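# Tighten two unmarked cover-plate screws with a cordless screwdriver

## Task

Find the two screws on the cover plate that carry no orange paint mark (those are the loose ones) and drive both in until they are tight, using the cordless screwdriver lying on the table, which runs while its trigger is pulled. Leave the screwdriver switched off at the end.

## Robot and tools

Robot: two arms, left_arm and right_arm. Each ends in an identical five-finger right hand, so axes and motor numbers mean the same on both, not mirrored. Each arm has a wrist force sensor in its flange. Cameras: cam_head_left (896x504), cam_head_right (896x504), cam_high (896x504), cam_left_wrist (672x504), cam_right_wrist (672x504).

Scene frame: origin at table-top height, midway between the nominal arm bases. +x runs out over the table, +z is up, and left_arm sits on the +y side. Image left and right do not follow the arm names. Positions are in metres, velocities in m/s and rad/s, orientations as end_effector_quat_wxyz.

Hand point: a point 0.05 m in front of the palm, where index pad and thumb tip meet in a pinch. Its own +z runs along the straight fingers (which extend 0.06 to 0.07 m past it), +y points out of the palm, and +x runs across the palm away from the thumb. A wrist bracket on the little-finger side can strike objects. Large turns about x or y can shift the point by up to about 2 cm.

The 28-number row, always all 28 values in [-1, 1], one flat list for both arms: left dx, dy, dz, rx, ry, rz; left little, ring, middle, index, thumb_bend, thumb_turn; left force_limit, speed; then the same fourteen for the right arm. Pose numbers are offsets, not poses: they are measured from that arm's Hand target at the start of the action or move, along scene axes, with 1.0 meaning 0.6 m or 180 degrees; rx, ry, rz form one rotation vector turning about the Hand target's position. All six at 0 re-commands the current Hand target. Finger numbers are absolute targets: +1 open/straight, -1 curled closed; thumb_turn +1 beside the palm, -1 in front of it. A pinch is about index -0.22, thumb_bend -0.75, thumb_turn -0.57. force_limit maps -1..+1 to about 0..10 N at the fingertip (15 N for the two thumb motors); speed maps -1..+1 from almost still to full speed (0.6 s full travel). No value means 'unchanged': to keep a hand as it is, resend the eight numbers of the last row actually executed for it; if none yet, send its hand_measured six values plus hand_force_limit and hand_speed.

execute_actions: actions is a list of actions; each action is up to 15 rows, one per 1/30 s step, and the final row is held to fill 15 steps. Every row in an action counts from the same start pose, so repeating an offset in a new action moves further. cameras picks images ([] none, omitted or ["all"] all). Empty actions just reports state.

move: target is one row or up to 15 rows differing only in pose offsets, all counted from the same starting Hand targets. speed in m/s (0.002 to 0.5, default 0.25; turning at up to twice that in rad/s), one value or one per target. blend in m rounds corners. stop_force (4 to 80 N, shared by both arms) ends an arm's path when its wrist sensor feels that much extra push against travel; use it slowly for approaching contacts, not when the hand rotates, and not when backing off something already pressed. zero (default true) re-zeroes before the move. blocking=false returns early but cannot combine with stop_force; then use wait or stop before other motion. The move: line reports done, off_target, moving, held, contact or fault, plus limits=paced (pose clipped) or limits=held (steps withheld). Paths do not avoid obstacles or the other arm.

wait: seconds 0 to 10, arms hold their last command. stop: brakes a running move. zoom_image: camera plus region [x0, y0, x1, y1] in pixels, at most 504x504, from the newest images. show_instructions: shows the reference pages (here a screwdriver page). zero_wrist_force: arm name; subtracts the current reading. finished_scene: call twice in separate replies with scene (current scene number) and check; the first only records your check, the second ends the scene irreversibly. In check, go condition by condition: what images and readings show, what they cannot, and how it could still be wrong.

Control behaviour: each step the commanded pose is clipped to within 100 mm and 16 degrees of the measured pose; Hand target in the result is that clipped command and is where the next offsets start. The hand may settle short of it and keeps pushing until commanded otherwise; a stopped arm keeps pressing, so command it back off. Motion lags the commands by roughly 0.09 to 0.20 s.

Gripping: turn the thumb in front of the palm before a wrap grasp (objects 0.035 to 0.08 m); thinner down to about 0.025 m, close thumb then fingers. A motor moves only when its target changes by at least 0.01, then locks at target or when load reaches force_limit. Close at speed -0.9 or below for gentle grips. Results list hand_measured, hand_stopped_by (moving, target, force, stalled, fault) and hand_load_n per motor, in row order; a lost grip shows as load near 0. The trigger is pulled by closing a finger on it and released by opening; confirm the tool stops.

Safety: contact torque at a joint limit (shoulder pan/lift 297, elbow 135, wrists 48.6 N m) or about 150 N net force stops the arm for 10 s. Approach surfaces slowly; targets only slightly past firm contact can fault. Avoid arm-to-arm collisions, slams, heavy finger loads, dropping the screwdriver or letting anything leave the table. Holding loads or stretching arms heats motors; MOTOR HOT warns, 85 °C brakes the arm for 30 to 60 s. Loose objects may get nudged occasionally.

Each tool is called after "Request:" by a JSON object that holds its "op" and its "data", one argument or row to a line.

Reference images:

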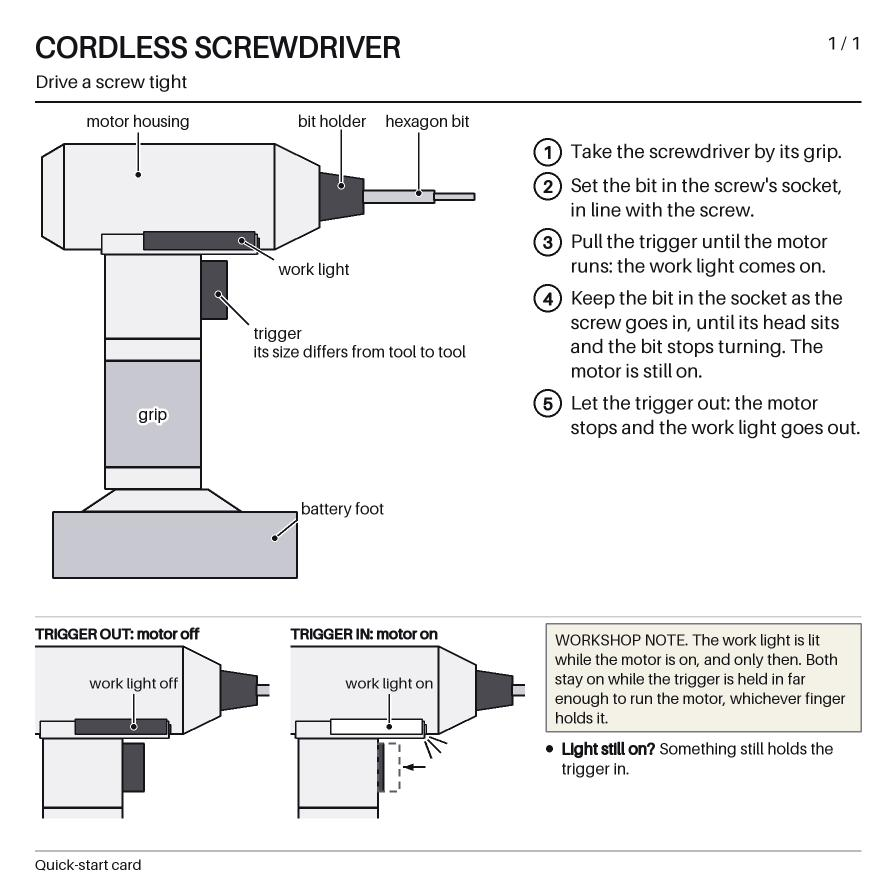

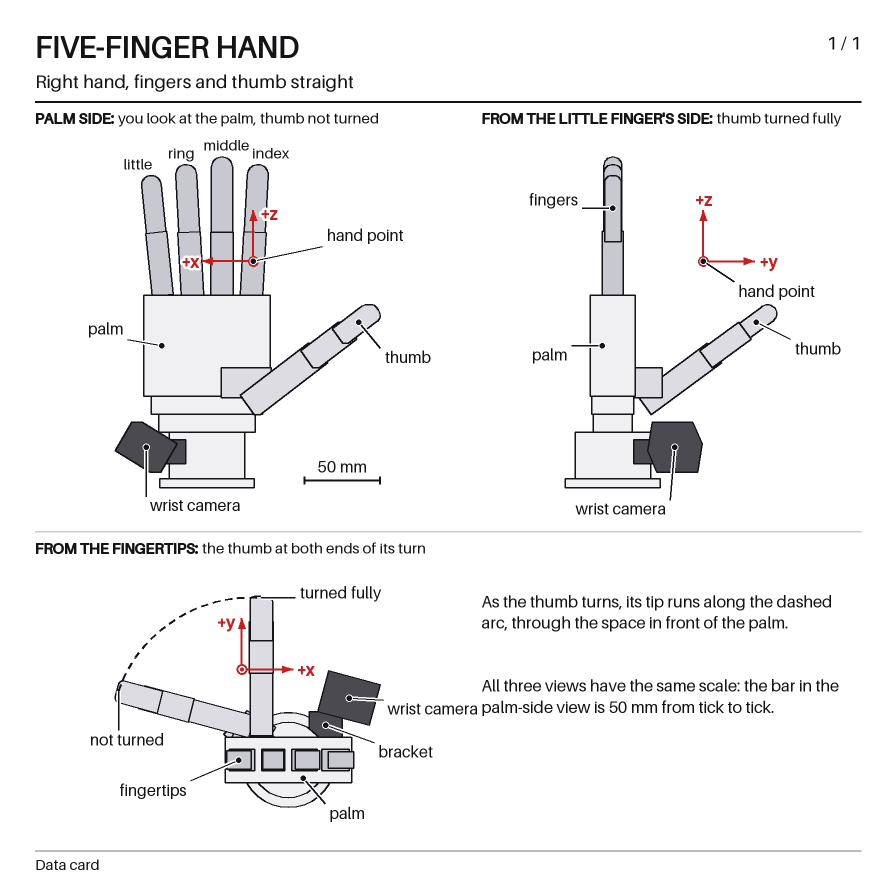

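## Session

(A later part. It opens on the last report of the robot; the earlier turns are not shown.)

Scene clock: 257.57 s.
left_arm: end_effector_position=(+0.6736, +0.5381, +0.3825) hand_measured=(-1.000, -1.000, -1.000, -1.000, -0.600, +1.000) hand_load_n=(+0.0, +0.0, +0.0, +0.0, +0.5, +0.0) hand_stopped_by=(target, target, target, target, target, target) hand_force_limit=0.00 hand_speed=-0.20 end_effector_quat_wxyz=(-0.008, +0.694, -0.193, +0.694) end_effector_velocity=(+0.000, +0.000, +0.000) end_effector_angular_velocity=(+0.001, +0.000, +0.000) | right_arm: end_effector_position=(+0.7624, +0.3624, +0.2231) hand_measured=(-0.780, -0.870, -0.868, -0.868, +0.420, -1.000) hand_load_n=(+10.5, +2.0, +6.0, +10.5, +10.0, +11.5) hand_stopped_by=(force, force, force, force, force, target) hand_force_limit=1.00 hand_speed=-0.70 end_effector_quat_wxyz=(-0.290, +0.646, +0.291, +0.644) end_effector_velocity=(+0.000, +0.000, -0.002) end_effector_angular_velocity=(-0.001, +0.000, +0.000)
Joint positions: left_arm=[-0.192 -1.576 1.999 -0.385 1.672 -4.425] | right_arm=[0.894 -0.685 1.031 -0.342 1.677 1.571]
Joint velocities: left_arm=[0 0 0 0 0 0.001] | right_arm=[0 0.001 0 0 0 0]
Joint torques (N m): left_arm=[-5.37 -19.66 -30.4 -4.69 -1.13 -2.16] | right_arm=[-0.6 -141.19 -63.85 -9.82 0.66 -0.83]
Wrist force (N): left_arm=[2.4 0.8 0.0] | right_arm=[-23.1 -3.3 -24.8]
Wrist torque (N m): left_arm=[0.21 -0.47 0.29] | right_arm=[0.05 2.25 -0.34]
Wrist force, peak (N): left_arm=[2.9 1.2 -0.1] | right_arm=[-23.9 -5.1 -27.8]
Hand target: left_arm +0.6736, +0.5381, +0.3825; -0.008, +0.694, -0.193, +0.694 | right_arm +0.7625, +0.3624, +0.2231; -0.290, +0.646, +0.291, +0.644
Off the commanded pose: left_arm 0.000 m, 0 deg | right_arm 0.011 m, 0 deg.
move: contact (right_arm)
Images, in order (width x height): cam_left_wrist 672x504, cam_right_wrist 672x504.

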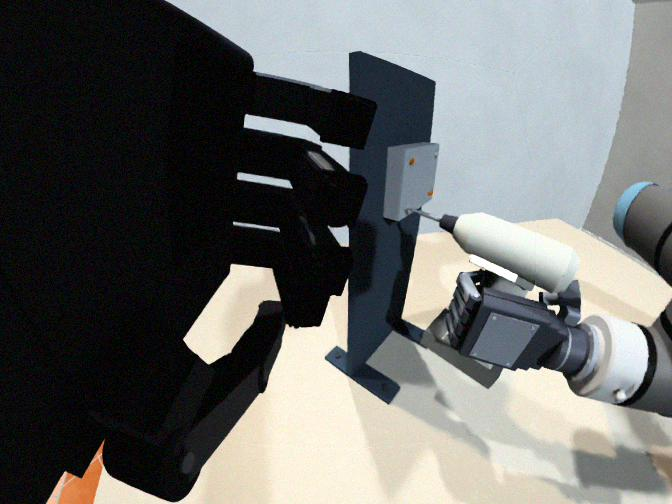

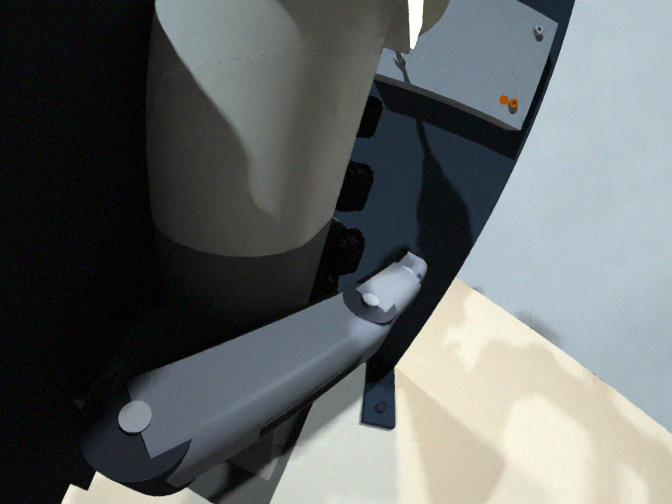

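Request:
{"op": "wait", "data": {
  "seconds": 1.0,
  "cameras": ["cam_left_wrist","cam_right_wrist"]
}}

Request:
{"op": "zoom_image", "data": {
  "camera": "cam_right_wrist",
  "region": [385, 45, 409, 69]
}}

Request:
{"op": "zoom_image", "data": {
  "camera": "cam_left_wrist",
  "region": [400, 195, 430, 225]
}}

Scene clock: 258.80 s.
left_arm: end_effector_position=(+0.6736, +0.5381, +0.3825) hand_measured=(-1.000, -1.000, -1.000, -1.000, -0.600, +1.000) hand_load_n=(+0.0, +0.0, +0.0, +0.0, +0.0, +0.0) hand_stopped_by=(target, target, target, target, target, target) hand_force_limit=0.00 hand_speed=-0.20 end_effector_quat_wxyz=(-0.008, +0.694, -0.193, +0.694) end_effector_velocity=(+0.000, +0.000, +0.000) end_effector_angular_velocity=(-0.001, +0.001, +0.000) | right_arm: end_effector_position=(+0.7624, +0.3624, +0.2231) hand_measured=(-0.780, -0.870, -0.868, -0.868, +0.420, -1.000) hand_load_n=(+10.5, +2.0, +6.5, +10.5, +10.0, +11.5) hand_stopped_by=(force, force, force, force, force, target) hand_force_limit=1.00 hand_speed=-0.70 end_effector_quat_wxyz=(-0.290, +0.646, +0.291, +0.644) end_effector_velocity=(+0.000, +0.000, -0.002) end_effector_angular_velocity=(-0.001, +0.001, +0.000)
Joint positions: left_arm=[-0.192 -1.576 1.999 -0.385 1.672 -4.425] | right_arm=[0.894 -0.685 1.031 -0.342 1.677 1.571]
Joint velocities: left_arm=[0 0 0 0 0 -0.001] | right_arm=[0 0.002 0 -0.001 0 0]
Joint torques (N m): left_arm=[-3.12 -21.88 -30.29 -4.86 -0.7 -1.98] | right_arm=[-7.63 -139.58 -63.39 -9.32 -0.7 -0.8]
Wrist force (N): left_arm=[2.3 0.9 0.0] | right_arm=[-22.2 -3.0 -21.8]
Wrist torque (N m): left_arm=[0.23 -0.46 0.29] | right_arm=[-0.18 2.16 -0.11]
Wrist force, peak (N): left_arm=[3.1 0.7 0.1] | right_arm=[-22.9 -3.2 -23.7]
Hand target: left_arm +0.6736, +0.5381, +0.3825; -0.008, +0.694, -0.193, +0.694 | right_arm +0.7625, +0.3624, +0.2231; -0.290, +0.646, +0.291, +0.644
Off the commanded pose: left_arm 0.000 m, 0 deg | right_arm 0.011 m, 0 deg.
wait: 1.00 s; at rest from the start
Images, in order (width x height): cam_left_wrist 672x504, cam_right_wrist 672x504.

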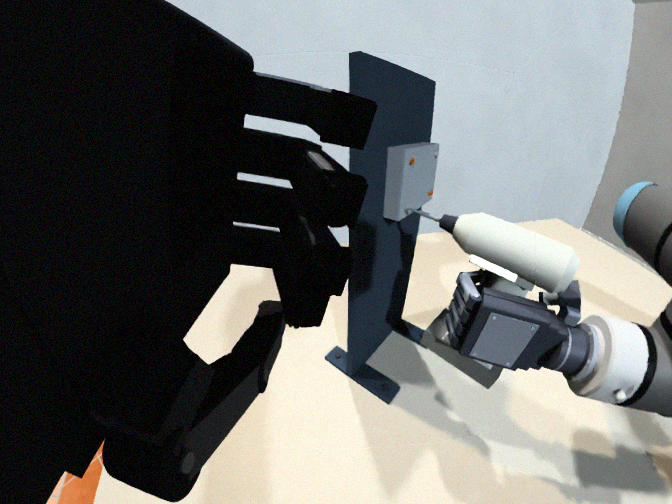

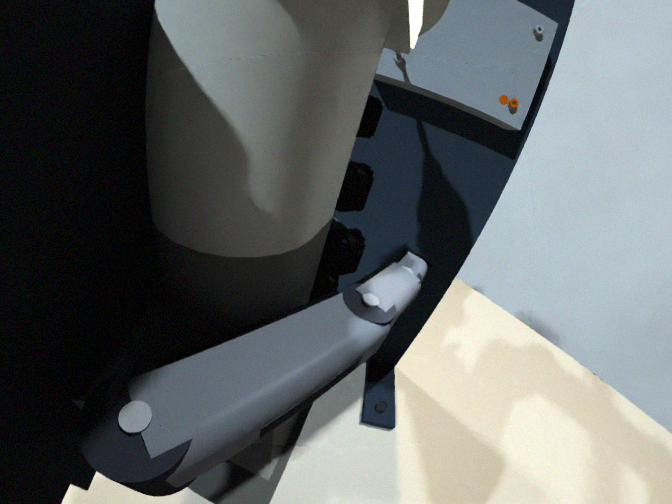

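Scaled by 21.000 from the camera's 672x504 image, which has a finer 960x720 frame.

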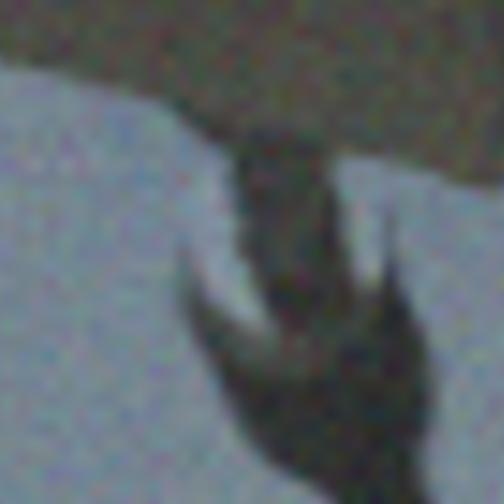

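Scaled by 16.800 from the camera's 672x504 image, which has a finer 960x720 frame.

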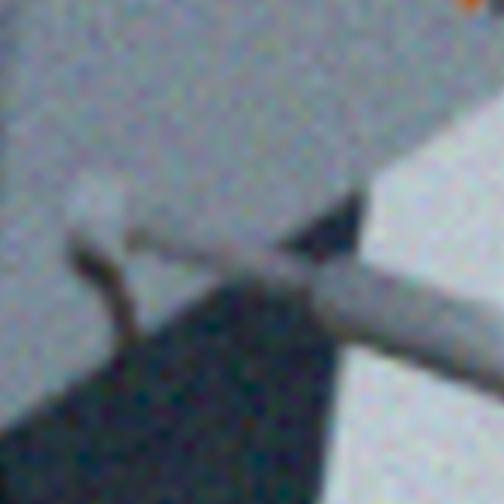

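Request:
{"op": "wait", "data": {
  "seconds": 0.7,
  "cameras": ["cam_right_wrist"]
}}

Request:
{"op": "zoom_image", "data": {
  "camera": "cam_right_wrist",
  "region": [390, 48, 406, 64]
}}

Request:
{"op": "wait", "data": {
  "seconds": 0.3,
  "cameras": ["cam_right_wrist"]
}}

Request:
{"op": "zoom_image", "data": {
  "camera": "cam_right_wrist",
  "region": [390, 48, 406, 64]
}}

Scene clock: 259.67 s.
left_arm: end_effector_position=(+0.6736, +0.5381, +0.3825) hand_measured=(-1.000, -1.000, -1.000, -1.000, -0.600, +1.000) hand_load_n=(+0.0, +0.5, +0.0, +0.0, +0.0, +0.0) hand_stopped_by=(target, target, target, target, target, target) hand_force_limit=0.00 hand_speed=-0.20 end_effector_quat_wxyz=(-0.008, +0.694, -0.193, +0.694) end_effector_velocity=(+0.000, +0.000, +0.000) end_effector_angular_velocity=(-0.001, +0.001, -0.001) | right_arm: end_effector_position=(+0.7625, +0.3624, +0.2231) hand_measured=(-0.780, -0.870, -0.868, -0.868, +0.420, -1.000) hand_load_n=(+10.5, +1.5, +6.0, +10.5, +10.0, +11.5) hand_stopped_by=(force, force, force, force, force, target) hand_force_limit=1.00 hand_speed=-0.70 end_effector_quat_wxyz=(-0.290, +0.646, +0.291, +0.644) end_effector_velocity=(+0.000, +0.000, +0.000) end_effector_angular_velocity=(+0.000, -0.001, +0.000)
Joint positions: left_arm=[-0.192 -1.576 1.999 -0.385 1.672 -4.425] | right_arm=[0.894 -0.685 1.031 -0.342 1.677 1.571]
Joint velocities: left_arm=[0 0 0 0 0 -0.001] | right_arm=[0 0 0 0 0 0]
Joint torques (N m): left_arm=[-5.4 -19.01 -30.93 -4.66 -0.72 -1.98] | right_arm=[-13.25 -135.64 -62.7 -9.84 -0.91 -0.7]
Wrist force (N): left_arm=[2.8 0.7 0.0] | right_arm=[-19.9 -1.6 -16.7]
Wrist torque (N m): left_arm=[0.20 -0.52 0.32] | right_arm=[-0.27 1.77 -0.02]
Wrist force, peak (N): left_arm=[2.7 1.1 -0.4] | right_arm=[-22.2 -2.7 -23.6]
Hand target: left_arm +0.6736, +0.5381, +0.3825; -0.008, +0.694, -0.193, +0.694 | right_arm +0.7625, +0.3624, +0.2231; -0.290, +0.646, +0.291, +0.644
Off the commanded pose: left_arm 0.000 m, 0 deg | right_arm 0.011 m, 0 deg.
wait: 0.70 s; at rest from the start
Images, in order (width x height): cam_right_wrist 672x504.

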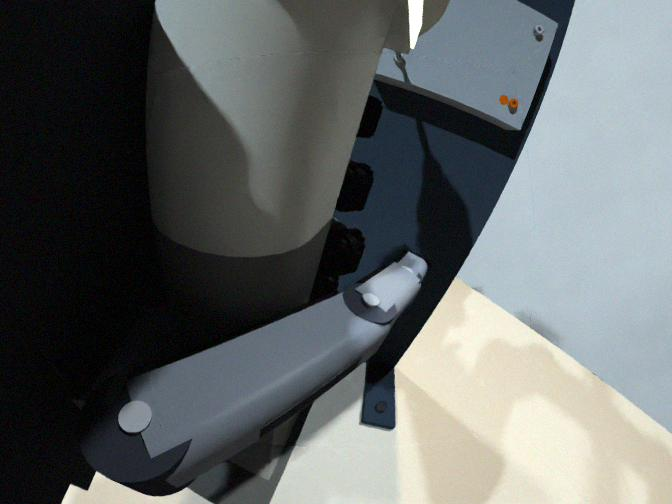

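Scaled by 31.500 from the camera's 672x504 image, which has a finer 960x720 frame.

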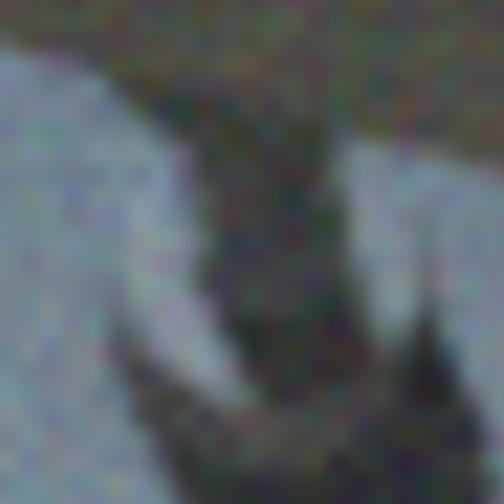

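Scene clock: 259.97 s.
left_arm: end_effector_position=(+0.6736, +0.5381, +0.3825) hand_measured=(-1.000, -1.000, -1.000, -1.000, -0.600, +1.000) hand_load_n=(+0.0, +0.0, +0.0, +0.0, +0.0, +0.5) hand_stopped_by=(target, target, target, target, target, target) hand_force_limit=0.00 hand_speed=-0.20 end_effector_quat_wxyz=(-0.008, +0.694, -0.193, +0.694) end_effector_velocity=(+0.000, -0.001, +0.001) end_effector_angular_velocity=(+0.000, +0.000, -0.001) | right_arm: end_effector_position=(+0.7625, +0.3624, +0.2231) hand_measured=(-0.780, -0.870, -0.868, -0.868, +0.420, -1.000) hand_load_n=(+10.5, +2.0, +6.5, +10.5, +10.0, +11.0) hand_stopped_by=(force, force, force, force, force, target) hand_force_limit=1.00 hand_speed=-0.70 end_effector_quat_wxyz=(-0.290, +0.646, +0.291, +0.644) end_effector_velocity=(+0.000, +0.000, +0.001) end_effector_angular_velocity=(+0.001, -0.001, +0.000)
Joint positions: left_arm=[-0.192 -1.576 1.999 -0.385 1.672 -4.425] | right_arm=[0.894 -0.685 1.031 -0.342 1.677 1.571]
Joint velocities: left_arm=[-0.001 -0.001 0 0.001 0 0] | right_arm=[0 -0.001 0 0 0 0]
Joint torques (N m): left_arm=[-4.9 -20.55 -30.46 -4.99 -0.89 -2.36] | right_arm=[-13.05 -141.41 -61.72 -10.1 -0.88 -0.86]
Wrist force (N): left_arm=[2.3 1.1 0.0] | right_arm=[-22.4 -3.0 -22.7]
Wrist torque (N m): left_arm=[0.25 -0.46 0.30] | right_arm=[-0.10 2.16 -0.19]
Wrist force, peak (N): left_arm=[2.6 0.9 0.2] | right_arm=[-21.7 -3.4 -23.6]
Hand target: left_arm +0.6736, +0.5381, +0.3825; -0.008, +0.694, -0.193, +0.694 | right_arm +0.7625, +0.3624, +0.2231; -0.290, +0.646, +0.291, +0.644
Off the commanded pose: left_arm 0.000 m, 0 deg | right_arm 0.011 m, 0 deg.
wait: 0.30 s; at rest by 0.17 s
Images, in order (width x height): cam_right_wrist 672x504.

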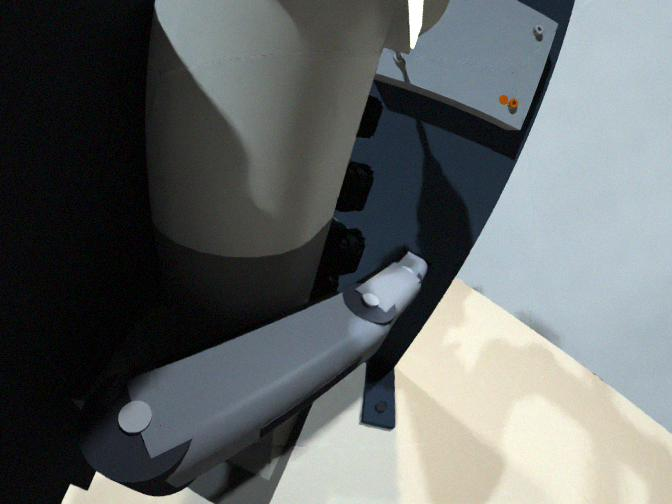

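Scaled by 31.500 from the camera's 672x504 image, which has a finer 960x720 frame.

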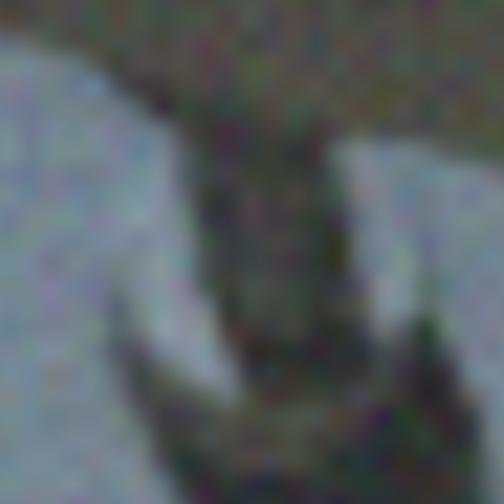

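Request:
{"op": "move", "data": {
  "target": [0,0,0,0,0,0,-1,-1,-1,-1,-0.6,1,0,-0.2,-0.0011,-0.0008,-0.001,0,0,0,-0.98,-0.95,-0.95,-0.95,-0.45,-1,1,-0.7],
  "speed": 0.01,
  "cameras": ["cam_left_wrist","cam_right_wrist"]
}}

Request:
{"op": "zoom_image", "data": {
  "camera": "cam_right_wrist",
  "region": [385, 45, 409, 69]
}}

Request:
{"op": "zoom_image", "data": {
  "camera": "cam_left_wrist",
  "region": [400, 195, 430, 225]
}}

Scene clock: 260.97 s.
left_arm: end_effector_position=(+0.6736, +0.5381, +0.3825) hand_measured=(-1.000, -1.000, -1.000, -1.000, -0.600, +1.000) hand_load_n=(+0.0, +0.0, +0.0, +0.0, +0.0, +0.0) hand_stopped_by=(target, target, target, target, target, target) hand_force_limit=0.00 hand_speed=-0.20 end_effector_quat_wxyz=(-0.008, +0.694, -0.193, +0.694) end_effector_velocity=(+0.000, +0.000, +0.000) end_effector_angular_velocity=(+0.000, +0.000, +0.000) | right_arm: end_effector_position=(+0.7619, +0.3619, +0.2227) hand_measured=(-0.780, -0.870, -0.868, -0.868, +0.420, -1.000) hand_load_n=(+10.5, +3.0, +7.0, +11.0, +10.0, +9.5) hand_stopped_by=(force, force, force, force, force, target) hand_force_limit=1.00 hand_speed=-0.70 end_effector_quat_wxyz=(-0.290, +0.645, +0.291, +0.644) end_effector_velocity=(+0.000, +0.000, +0.003) end_effector_angular_velocity=(+0.001, -0.001, +0.000)
Joint positions: left_arm=[-0.192 -1.576 1.999 -0.385 1.672 -4.425] | right_arm=[0.894 -0.686 1.033 -0.344 1.678 1.571]
Joint velocities: left_arm=[0 0 0 0 0 0] | right_arm=[0 -0.002 0 0.001 0 0]
Joint torques (N m): left_arm=[-4.62 -22.85 -32.22 -4.41 -0.82 -2.34] | right_arm=[17.16 -127.31 -44.02 -5.28 1.21 -0.8]
Wrist force (N): left_arm=[2.4 1.0 0.0] | right_arm=[-8.7 1.8 -2.2]
Wrist torque (N m): left_arm=[0.25 -0.48 0.30] | right_arm=[-0.14 0.90 0.19]
Wrist force, peak (N): left_arm=[2.9 1.0 0.0] | right_arm=[-22.8 -3.4 -23.5]
Hand target: left_arm +0.6736, +0.5381, +0.3825; -0.008, +0.694, -0.193, +0.694 | right_arm +0.7618, +0.3619, +0.2225; -0.290, +0.646, +0.291, +0.644
Off the commanded pose: left_arm 0.000 m, 0 deg | right_arm 0.000 m, 0 deg.
move: done
Images, in order (width x height): cam_left_wrist 672x504, cam_right_wrist 672x504.

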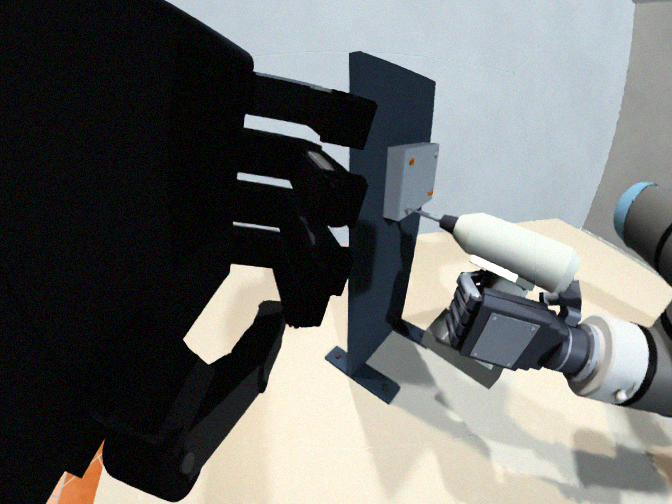

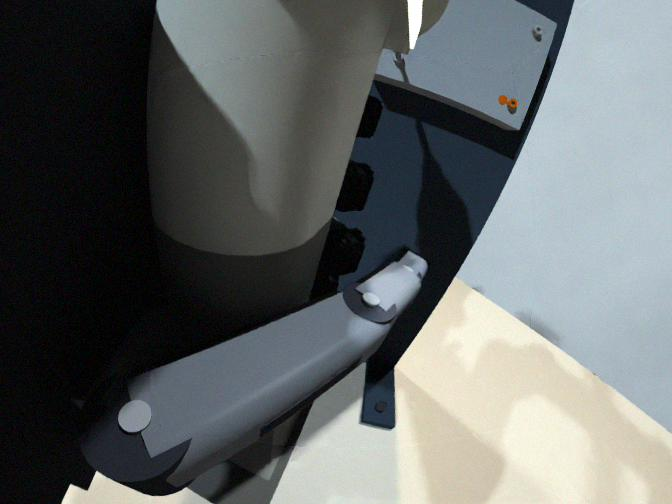

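Scaled by 21.000 from the camera's 672x504 image, which has a finer 960x720 frame.

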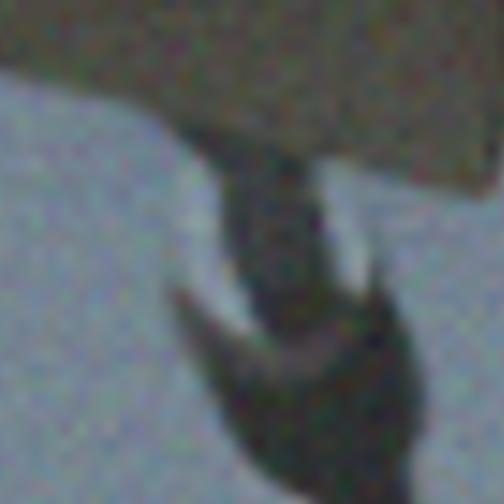

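Scaled by 16.800 from the camera's 672x504 image, which has a finer 960x720 frame.

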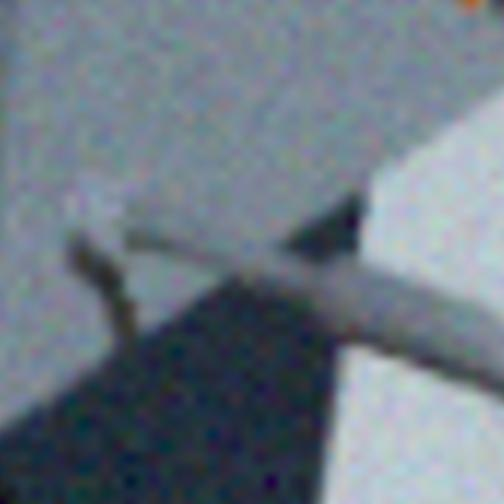

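Request:
{"op": "move", "data": {
  "target": [0,0,0,0,0,0,-1,-1,-1,-1,-0.6,1,0,-0.2,0.0164,0.0114,0,0,0,0,-0.98,-0.95,-0.95,-0.95,-0.45,-1,1,-0.7],
  "speed": 0.003,
  "stop_force": 8,
  "cameras": ["cam_left_wrist","cam_right_wrist"]
}}

Request:
{"op": "zoom_image", "data": {
  "camera": "cam_right_wrist",
  "region": [385, 45, 409, 69]
}}

Request:
{"op": "wait", "data": {
  "seconds": 0.3,
  "cameras": ["cam_right_wrist"]
}}

Request:
{"op": "wait", "data": {
  "seconds": 0.4,
  "cameras": ["cam_right_wrist"]
}}

Request:
{"op": "zoom_image", "data": {
  "camera": "cam_right_wrist",
  "region": [385, 45, 409, 69]
}}

Scene clock: 262.67 s.
left_arm: end_effector_position=(+0.6736, +0.5381, +0.3825) hand_measured=(-1.000, -1.000, -1.000, -1.000, -0.600, +1.000) hand_load_n=(+0.0, +0.0, +0.0, +0.0, +0.0, +0.0) hand_stopped_by=(target, target, target, target, target, target) hand_force_limit=0.00 hand_speed=-0.20 end_effector_quat_wxyz=(-0.008, +0.694, -0.193, +0.694) end_effector_velocity=(+0.000, +0.000, +0.000) end_effector_angular_velocity=(+0.000, +0.001, +0.000) | right_arm: end_effector_position=(+0.7621, +0.3624, +0.2225) hand_measured=(-0.780, -0.870, -0.868, -0.868, +0.420, -1.000) hand_load_n=(+10.5, +2.5, +7.0, +11.5, +9.0, +10.5) hand_stopped_by=(force, force, force, force, force, target) hand_force_limit=1.00 hand_speed=-0.70 end_effector_quat_wxyz=(-0.290, +0.646, +0.291, +0.643) end_effector_velocity=(+0.000, +0.000, +0.002) end_effector_angular_velocity=(+0.001, -0.001, +0.000)
Joint positions: left_arm=[-0.192 -1.576 1.999 -0.385 1.672 -4.425] | right_arm=[0.894 -0.685 1.032 -0.343 1.678 1.571]
Joint velocities: left_arm=[0 0 0 0.001 0 -0.001] | right_arm=[0 -0.001 0 0 0 0]
Joint torques (N m): left_arm=[-4.99 -22.96 -30.4 -4.42 -0.43 -2.07] | right_arm=[10.65 -132.82 -51.8 -6.55 0.89 -0.73]
Wrist force (N): left_arm=[2.3 1.0 0.1] | right_arm=[-12.4 -0.1 -10.6]
Wrist torque (N m): left_arm=[0.24 -0.46 0.29] | right_arm=[-0.12 1.58 0.03]
Wrist force, peak (N): left_arm=[2.8 1.0 0.0] | right_arm=[-13.7 -1.0 -14.2]
Hand target: left_arm +0.6736, +0.5381, +0.3825; -0.008, +0.694, -0.193, +0.694 | right_arm +0.7621, +0.3624, +0.2225; -0.290, +0.646, +0.291, +0.643
Off the commanded pose: left_arm 0.000 m, 0 deg | right_arm 0.011 m, 0 deg.
move: contact (right_arm)
Images, in order (width x height): cam_left_wrist 672x504, cam_right_wrist 672x504.

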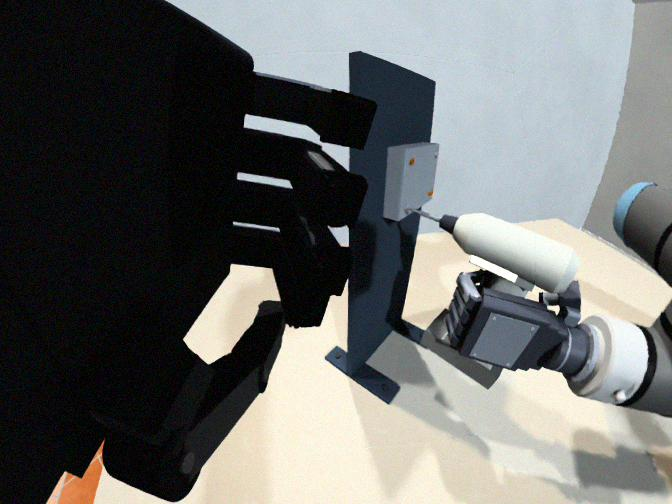

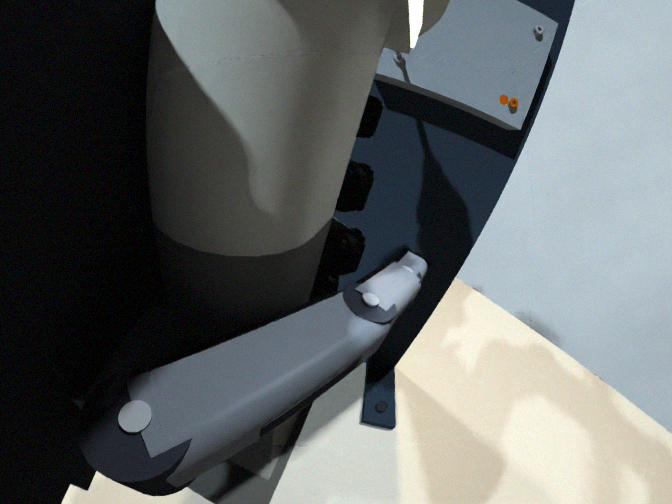

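Scaled by 21.000 from the camera's 672x504 image, which has a finer 960x720 frame.

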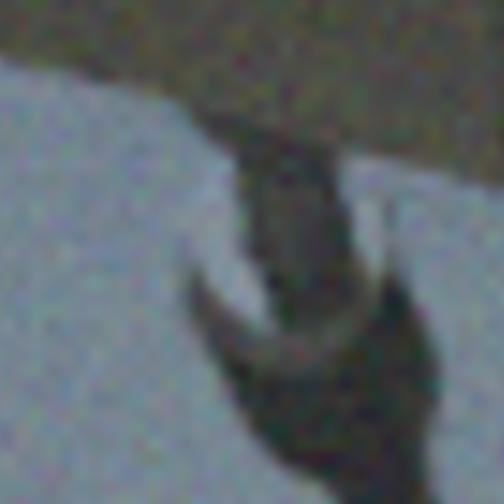

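Scene clock: 262.97 s.
left_arm: end_effector_position=(+0.6736, +0.5381, +0.3825) hand_measured=(-1.000, -1.000, -1.000, -1.000, -0.600, +1.000) hand_load_n=(+0.0, +0.0, +0.0, +0.0, +0.0, +0.0) hand_stopped_by=(target, target, target, target, target, target) hand_force_limit=0.00 hand_speed=-0.20 end_effector_quat_wxyz=(-0.008, +0.694, -0.193, +0.694) end_effector_velocity=(+0.000, -0.001, -0.001) end_effector_angular_velocity=(+0.000, +0.001, -0.001) | right_arm: end_effector_position=(+0.7621, +0.3624, +0.2225) hand_measured=(-0.780, -0.870, -0.868, -0.868, +0.420, -1.000) hand_load_n=(+10.5, +2.5, +7.0, +11.0, +9.5, +10.5) hand_stopped_by=(force, force, force, force, force, target) hand_force_limit=1.00 hand_speed=-0.70 end_effector_quat_wxyz=(-0.290, +0.646, +0.291, +0.643) end_effector_velocity=(+0.000, +0.000, +0.000) end_effector_angular_velocity=(+0.000, +0.000, +0.000)
Joint positions: left_arm=[-0.192 -1.576 1.999 -0.385 1.672 -4.425] | right_arm=[0.894 -0.685 1.032 -0.343 1.678 1.571]
Joint velocities: left_arm=[-0.001 0.001 0 0 0 -0.001] | right_arm=[0 0 0 0 0 0]
Joint torques (N m): left_arm=[-4.43 -23.25 -31.08 -4.48 -0.6 -1.93] | right_arm=[5.16 -131.35 -55.38 -5.81 0.49 -0.69]
Wrist force (N): left_arm=[2.6 0.7 0.1] | right_arm=[-13.0 -0.1 -11.1]
Wrist torque (N m): left_arm=[0.20 -0.50 0.30] | right_arm=[-0.09 1.67 0.00]
Wrist force, peak (N): left_arm=[2.7 0.5 0.0] | right_arm=[-12.9 -0.3 -12.0]
Hand target: left_arm +0.6736, +0.5381, +0.3825; -0.008, +0.694, -0.193, +0.694 | right_arm +0.7621, +0.3624, +0.2225; -0.290, +0.646, +0.291, +0.643
Off the commanded pose: left_arm 0.000 m, 0 deg | right_arm 0.011 m, 0 deg.
wait: 0.30 s; at rest by 0.17 s
Images, in order (width x height): cam_right_wrist 672x504.

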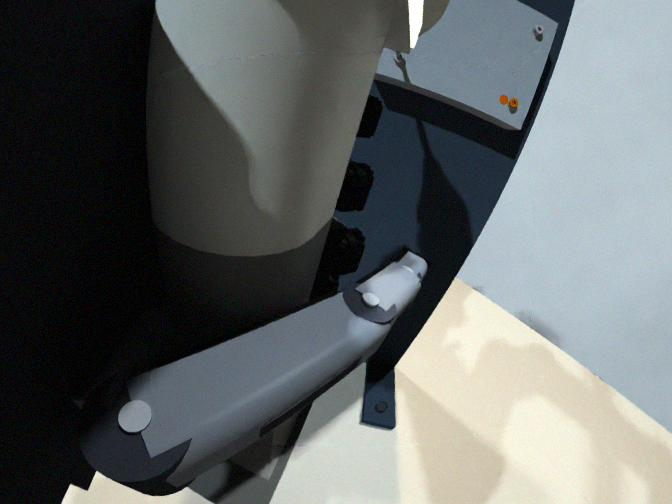

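Scene clock: 263.37 s.
left_arm: end_effector_position=(+0.6736, +0.5381, +0.3825) hand_measured=(-1.000, -1.000, -1.000, -1.000, -0.600, +1.000) hand_load_n=(+0.0, +0.0, +0.0, +0.0, +0.5, +0.0) hand_stopped_by=(target, target, target, target, target, target) hand_force_limit=0.00 hand_speed=-0.20 end_effector_quat_wxyz=(-0.008, +0.694, -0.193, +0.694) end_effector_velocity=(+0.000, +0.000, +0.000) end_effector_angular_velocity=(+0.000, +0.000, -0.001) | right_arm: end_effector_position=(+0.7621, +0.3624, +0.2225) hand_measured=(-0.780, -0.870, -0.868, -0.868, +0.420, -1.000) hand_load_n=(+10.5, +2.5, +7.0, +11.5, +9.5, +10.5) hand_stopped_by=(force, force, force, force, force, target) hand_force_limit=1.00 hand_speed=-0.70 end_effector_quat_wxyz=(-0.290, +0.646, +0.291, +0.644) end_effector_velocity=(+0.000, +0.000, -0.001) end_effector_angular_velocity=(+0.000, +0.000, +0.000)
Joint positions: left_arm=[-0.192 -1.576 1.999 -0.385 1.672 -4.425] | right_arm=[0.894 -0.685 1.031 -0.343 1.678 1.571]
Joint velocities: left_arm=[-0.001 0 0 0 0 0] | right_arm=[0 0.001 0 -0.001 0 0]
Joint torques (N m): left_arm=[-3.2 -22.77 -31.65 -4.53 -0.74 -2.33] | right_arm=[8.51 -132.11 -56.91 -5.64 0.35 -0.89]
Wrist force (N): left_arm=[2.7 0.7 0.0] | right_arm=[-13.3 -0.5 -12.7]
Wrist torque (N m): left_arm=[0.20 -0.51 0.31] | right_arm=[-0.07 1.71 -0.01]
Wrist force, peak (N): left_arm=[2.8 0.9 0.1] | right_arm=[-13.6 -0.8 -12.5]
Hand target: left_arm +0.6736, +0.5381, +0.3825; -0.008, +0.694, -0.193, +0.694 | right_arm +0.7621, +0.3624, +0.2225; -0.290, +0.646, +0.291, +0.643
Off the commanded pose: left_arm 0.000 m, 0 deg | right_arm 0.011 m, 0 deg.
wait: 0.40 s; at rest by 0.17 s
Images, in order (width x height): cam_right_wrist 672x504.

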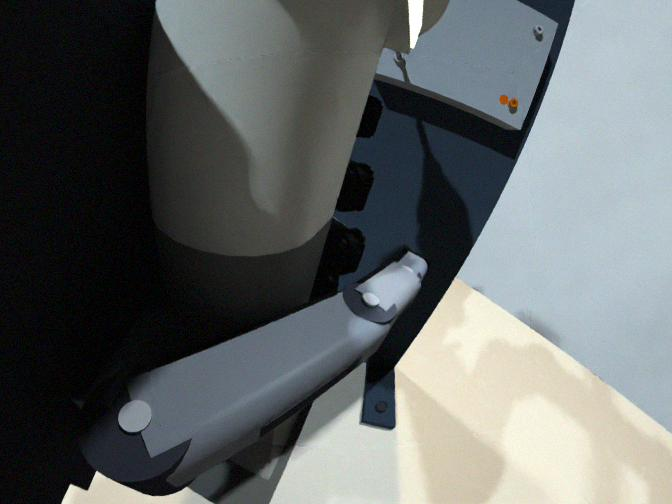

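Scaled by 21.000 from the camera's 672x504 image, which has a finer 960x720 frame.

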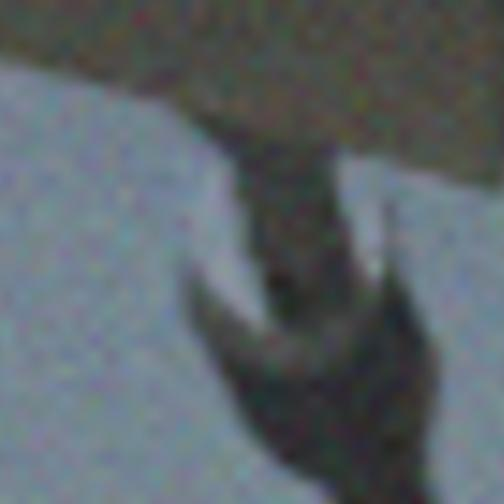

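Request:
{"op": "wait", "data": {
  "seconds": 0.1,
  "cameras": ["cam_right_wrist","cam_left_wrist"]
}}

Request:
{"op": "zoom_image", "data": {
  "camera": "cam_right_wrist",
  "region": [380, 45, 420, 85]
}}

Request:
{"op": "zoom_image", "data": {
  "camera": "cam_left_wrist",
  "region": [400, 195, 430, 225]
}}

Scene clock: 264.20 s.
left_arm: end_effector_position=(+0.6736, +0.5381, +0.3825) hand_measured=(-1.000, -1.000, -1.000, -1.000, -0.600, +1.000) hand_load_n=(+0.0, +0.0, +0.0, +0.0, +0.0, +0.0) hand_stopped_by=(target, target, target, target, target, target) hand_force_limit=0.00 hand_speed=-0.20 end_effector_quat_wxyz=(-0.008, +0.694, -0.193, +0.694) end_effector_velocity=(+0.000, +0.001, +0.000) end_effector_angular_velocity=(+0.001, -0.001, +0.001) | right_arm: end_effector_position=(+0.7621, +0.3624, +0.2225) hand_measured=(-0.780, -0.870, -0.868, -0.868, +0.420, -1.000) hand_load_n=(+10.5, +2.0, +7.0, +11.5, +9.0, +10.5) hand_stopped_by=(force, force, force, force, force, target) hand_force_limit=1.00 hand_speed=-0.70 end_effector_quat_wxyz=(-0.290, +0.646, +0.291, +0.644) end_effector_velocity=(+0.000, +0.000, +0.000) end_effector_angular_velocity=(+0.000, +0.000, +0.000)
Joint positions: left_arm=[-0.192 -1.576 1.999 -0.385 1.672 -4.425] | right_arm=[0.894 -0.685 1.031 -0.343 1.678 1.571]
Joint velocities: left_arm=[0.001 0 0 -0.001 0 0.001] | right_arm=[0 0 0 0 0 0]
Joint torques (N m): left_arm=[-3.11 -21.95 -32.18 -4.06 -1.2 -1.89] | right_arm=[7 -129.35 -52.45 -4.38 -0.31 -0.83]
Wrist force (N): left_arm=[2.8 1.1 0.0] | right_arm=[-12.2 0.0 -9.4]
Wrist torque (N m): left_arm=[0.26 -0.52 0.32] | right_arm=[-0.12 1.39 0.00]
Wrist force, peak (N): left_arm=[2.8 1.1 0.0] | right_arm=[-13.6 -0.9 -13.2]
Hand target: left_arm +0.6736, +0.5381, +0.3825; -0.008, +0.694, -0.193, +0.694 | right_arm +0.7621, +0.3624, +0.2225; -0.290, +0.646, +0.291, +0.643
Off the commanded pose: left_arm 0.000 m, 0 deg | right_arm 0.011 m, 0 deg.
wait: 0.10 s; at rest from the start
Images, in order (width x height): cam_left_wrist 672x504, cam_right_wrist 672x504.

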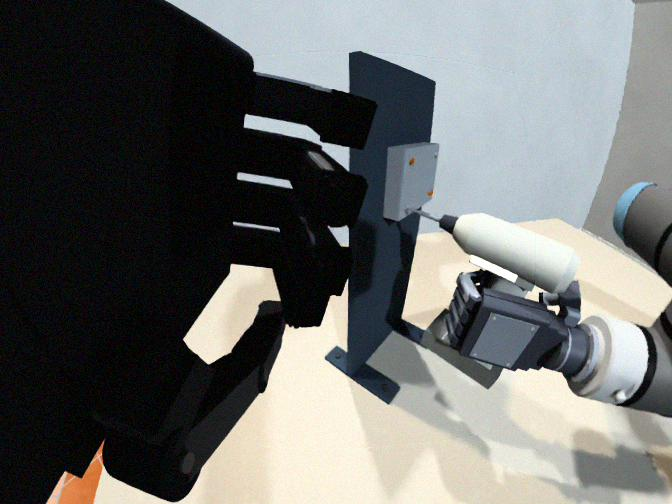

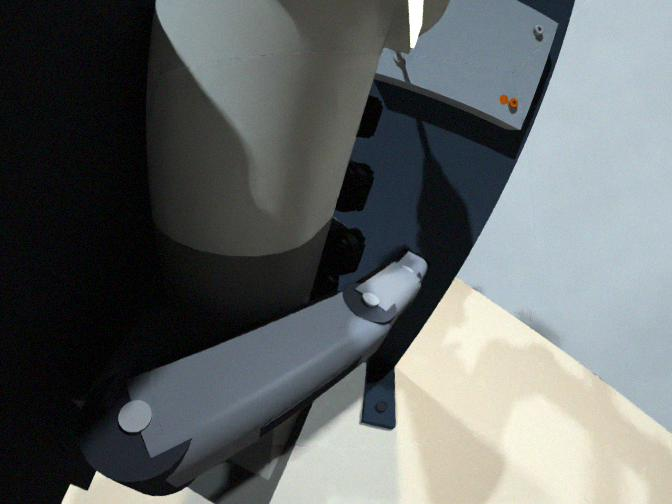

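Scaled by 12.600 from the camera's 672x504 image, which has a finer 960x720 frame.

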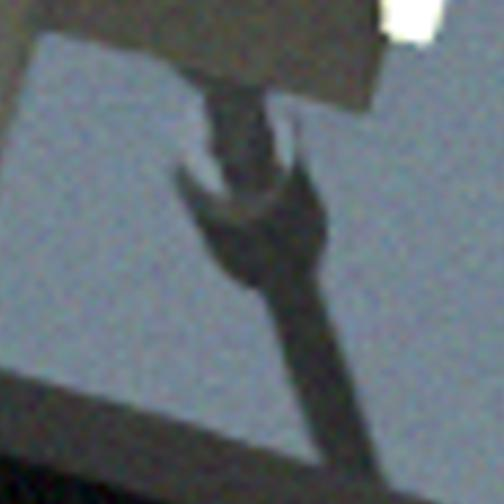

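Scaled by 16.800 from the camera's 672x504 image, which has a finer 960x720 frame.

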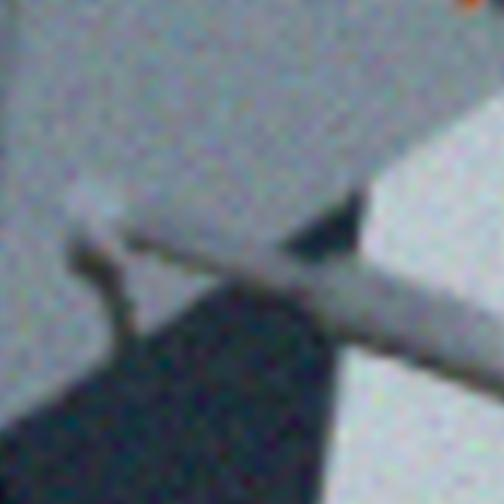

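Request:
{"op": "wait", "data": {
  "seconds": 0.5,
  "cameras": []
}}

Request:
{"op": "wait", "data": {
  "seconds": 0.5,
  "cameras": []
}}

Request:
{"op": "wait", "data": {
  "seconds": 0.5,
  "cameras": []
}}

Scene clock: 264.83 s.
left_arm: end_effector_position=(+0.6736, +0.5381, +0.3825) hand_measured=(-1.000, -1.000, -1.000, -1.000, -0.600, +1.000) hand_load_n=(+0.0, +0.0, +0.0, +0.0, +0.0, +0.0) hand_stopped_by=(target, target, target, target, target, target) hand_force_limit=0.00 hand_speed=-0.20 end_effector_quat_wxyz=(-0.008, +0.694, -0.193, +0.694) end_effector_velocity=(+0.000, +0.000, +0.000) end_effector_angular_velocity=(+0.002, +0.000, +0.000) | right_arm: end_effector_position=(+0.7621, +0.3624, +0.2225) hand_measured=(-0.780, -0.870, -0.868, -0.868, +0.420, -1.000) hand_load_n=(+10.5, +2.5, +7.0, +11.5, +9.5, +10.0) hand_stopped_by=(force, force, force, force, force, target) hand_force_limit=1.00 hand_speed=-0.70 end_effector_quat_wxyz=(-0.290, +0.646, +0.291, +0.644) end_effector_velocity=(+0.000, +0.000, -0.003) end_effector_angular_velocity=(-0.003, +0.002, +0.000)
Joint positions: left_arm=[-0.192 -1.576 1.999 -0.385 1.672 -4.425] | right_arm=[0.894 -0.685 1.031 -0.343 1.678 1.571]
Joint velocities: left_arm=[0.001 0 0 0 0 0.002] | right_arm=[0 0.002 0 0.002 0 0]
Joint torques (N m): left_arm=[-2.75 -23.51 -32.22 -4.18 -0.31 -2.04] | right_arm=[6.65 -127.98 -53.61 -4.71 -1.01 -0.73]
Wrist force (N): left_arm=[2.5 0.8 -0.4] | right_arm=[-13.7 -0.5 -12.7]
Wrist torque (N m): left_arm=[0.24 -0.47 0.30] | right_arm=[-0.06 1.78 -0.04]
Wrist force, peak (N): left_arm=[3.0 0.5 -0.4] | right_arm=[-13.7 -0.5 -12.7]
Hand target: left_arm +0.6736, +0.5381, +0.3825; -0.008, +0.694, -0.193, +0.694 | right_arm +0.7621, +0.3624, +0.2225; -0.290, +0.646, +0.291, +0.643
Off the commanded pose: left_arm 0.000 m, 0 deg | right_arm 0.011 m, 0 deg.
wait: 0.50 s; at rest by 0.03 s
No camera images: "cameras" was empty.

Scene clock: 265.33 s.
left_arm: end_effector_position=(+0.6736, +0.5381, +0.3825) hand_measured=(-1.000, -1.000, -1.000, -1.000, -0.600, +1.000) hand_load_n=(+0.0, +0.0, +0.0, +0.0, +0.0, +0.0) hand_stopped_by=(target, target, target, target, target, target) hand_force_limit=0.00 hand_speed=-0.20 end_effector_quat_wxyz=(-0.008, +0.694, -0.193, +0.694) end_effector_velocity=(+0.000, +0.000, +0.000) end_effector_angular_velocity=(+0.002, +0.000, +0.000) | right_arm: end_effector_position=(+0.7621, +0.3624, +0.2225) hand_measured=(-0.780, -0.870, -0.868, -0.868, +0.420, -1.000) hand_load_n=(+10.0, +2.5, +7.0, +11.5, +9.5, +10.0) hand_stopped_by=(force, force, force, force, force, target) hand_force_limit=1.00 hand_speed=-0.70 end_effector_quat_wxyz=(-0.290, +0.646, +0.291, +0.644) end_effector_velocity=(+0.000, +0.000, +0.000) end_effector_angular_velocity=(+0.000, +0.000, +0.000)
Joint positions: left_arm=[-0.192 -1.576 1.999 -0.385 1.672 -4.425] | right_arm=[0.894 -0.685 1.031 -0.343 1.678 1.571]
Joint velocities: left_arm=[0 0 0 0 0 0.002] | right_arm=[0 0 0 0 0 0]
Joint torques (N m): left_arm=[-0.31 -23.6 -31.48 -4.53 -0.43 -2.28] | right_arm=[2.53 -126.8 -53.3 -5.17 -1.2 -0.91]
Wrist force (N): left_arm=[2.6 0.8 -0.4] | right_arm=[-13.4 -1.1 -13.4]
Wrist torque (N m): left_arm=[0.24 -0.48 0.31] | right_arm=[-0.10 1.73 -0.07]
Wrist force, peak (N): left_arm=[2.8 0.8 -0.1] | right_arm=[-13.7 -0.8 -13.7]
Hand target: left_arm +0.6736, +0.5381, +0.3825; -0.008, +0.694, -0.193, +0.694 | right_arm +0.7621, +0.3624, +0.2225; -0.290, +0.646, +0.291, +0.643
Off the commanded pose: left_arm 0.000 m, 0 deg | right_arm 0.011 m, 0 deg.
wait: 0.50 s; at rest by 0.17 s
No camera images: "cameras" was empty.

Scene clock: 265.83 s.
left_arm: end_effector_position=(+0.6736, +0.5381, +0.3825) hand_measured=(-1.000, -1.000, -1.000, -1.000, -0.600, +1.000) hand_load_n=(+0.0, +0.0, +0.0, +0.0, +0.5, +0.0) hand_stopped_by=(target, target, target, target, target, target) hand_force_limit=0.00 hand_speed=-0.20 end_effector_quat_wxyz=(-0.008, +0.694, -0.193, +0.694) end_effector_velocity=(+0.000, +0.000, +0.000) end_effector_angular_velocity=(+0.002, -0.001, +0.001) | right_arm: end_effector_position=(+0.7621, +0.3624, +0.2225) hand_measured=(-0.780, -0.870, -0.868, -0.868, +0.420, -1.000) hand_load_n=(+10.5, +2.5, +7.5, +11.5, +9.0, +10.5) hand_stopped_by=(force, force, force, force, force, target) hand_force_limit=1.00 hand_speed=-0.70 end_effector_quat_wxyz=(-0.290, +0.646, +0.291, +0.644) end_effector_velocity=(+0.000, +0.000, +0.002) end_effector_angular_velocity=(+0.001, -0.001, +0.000)
Joint positions: left_arm=[-0.192 -1.576 1.999 -0.385 1.672 -4.425] | right_arm=[0.894 -0.685 1.031 -0.343 1.678 1.571]
Joint velocities: left_arm=[0 0 0 0 -0.001 0.002] | right_arm=[0 -0.001 0 0 0 0]
Joint torques (N m): left_arm=[-1.61 -25.28 -32.33 -4.06 -0.82 -2.21] | right_arm=[0.37 -125.19 -52.29 -5.68 -1 -0.85]
Wrist force (N): left_arm=[2.5 0.7 0.1] | right_arm=[-12.8 -0.7 -12.3]
Wrist torque (N m): left_arm=[0.19 -0.48 0.30] | right_arm=[-0.10 1.58 -0.03]
Wrist force, peak (N): left_arm=[2.9 0.8 0.1] | right_arm=[-13.4 -0.5 -13.0]
Hand target: left_arm +0.6736, +0.5381, +0.3825; -0.008, +0.694, -0.193, +0.694 | right_arm +0.7621, +0.3624, +0.2225; -0.290, +0.646, +0.291, +0.643
Off the commanded pose: left_arm 0.000 m, 0 deg | right_arm 0.011 m, 0 deg.
wait: 0.50 s; at rest by 0.17 s
No camera images: "cameras" was empty.


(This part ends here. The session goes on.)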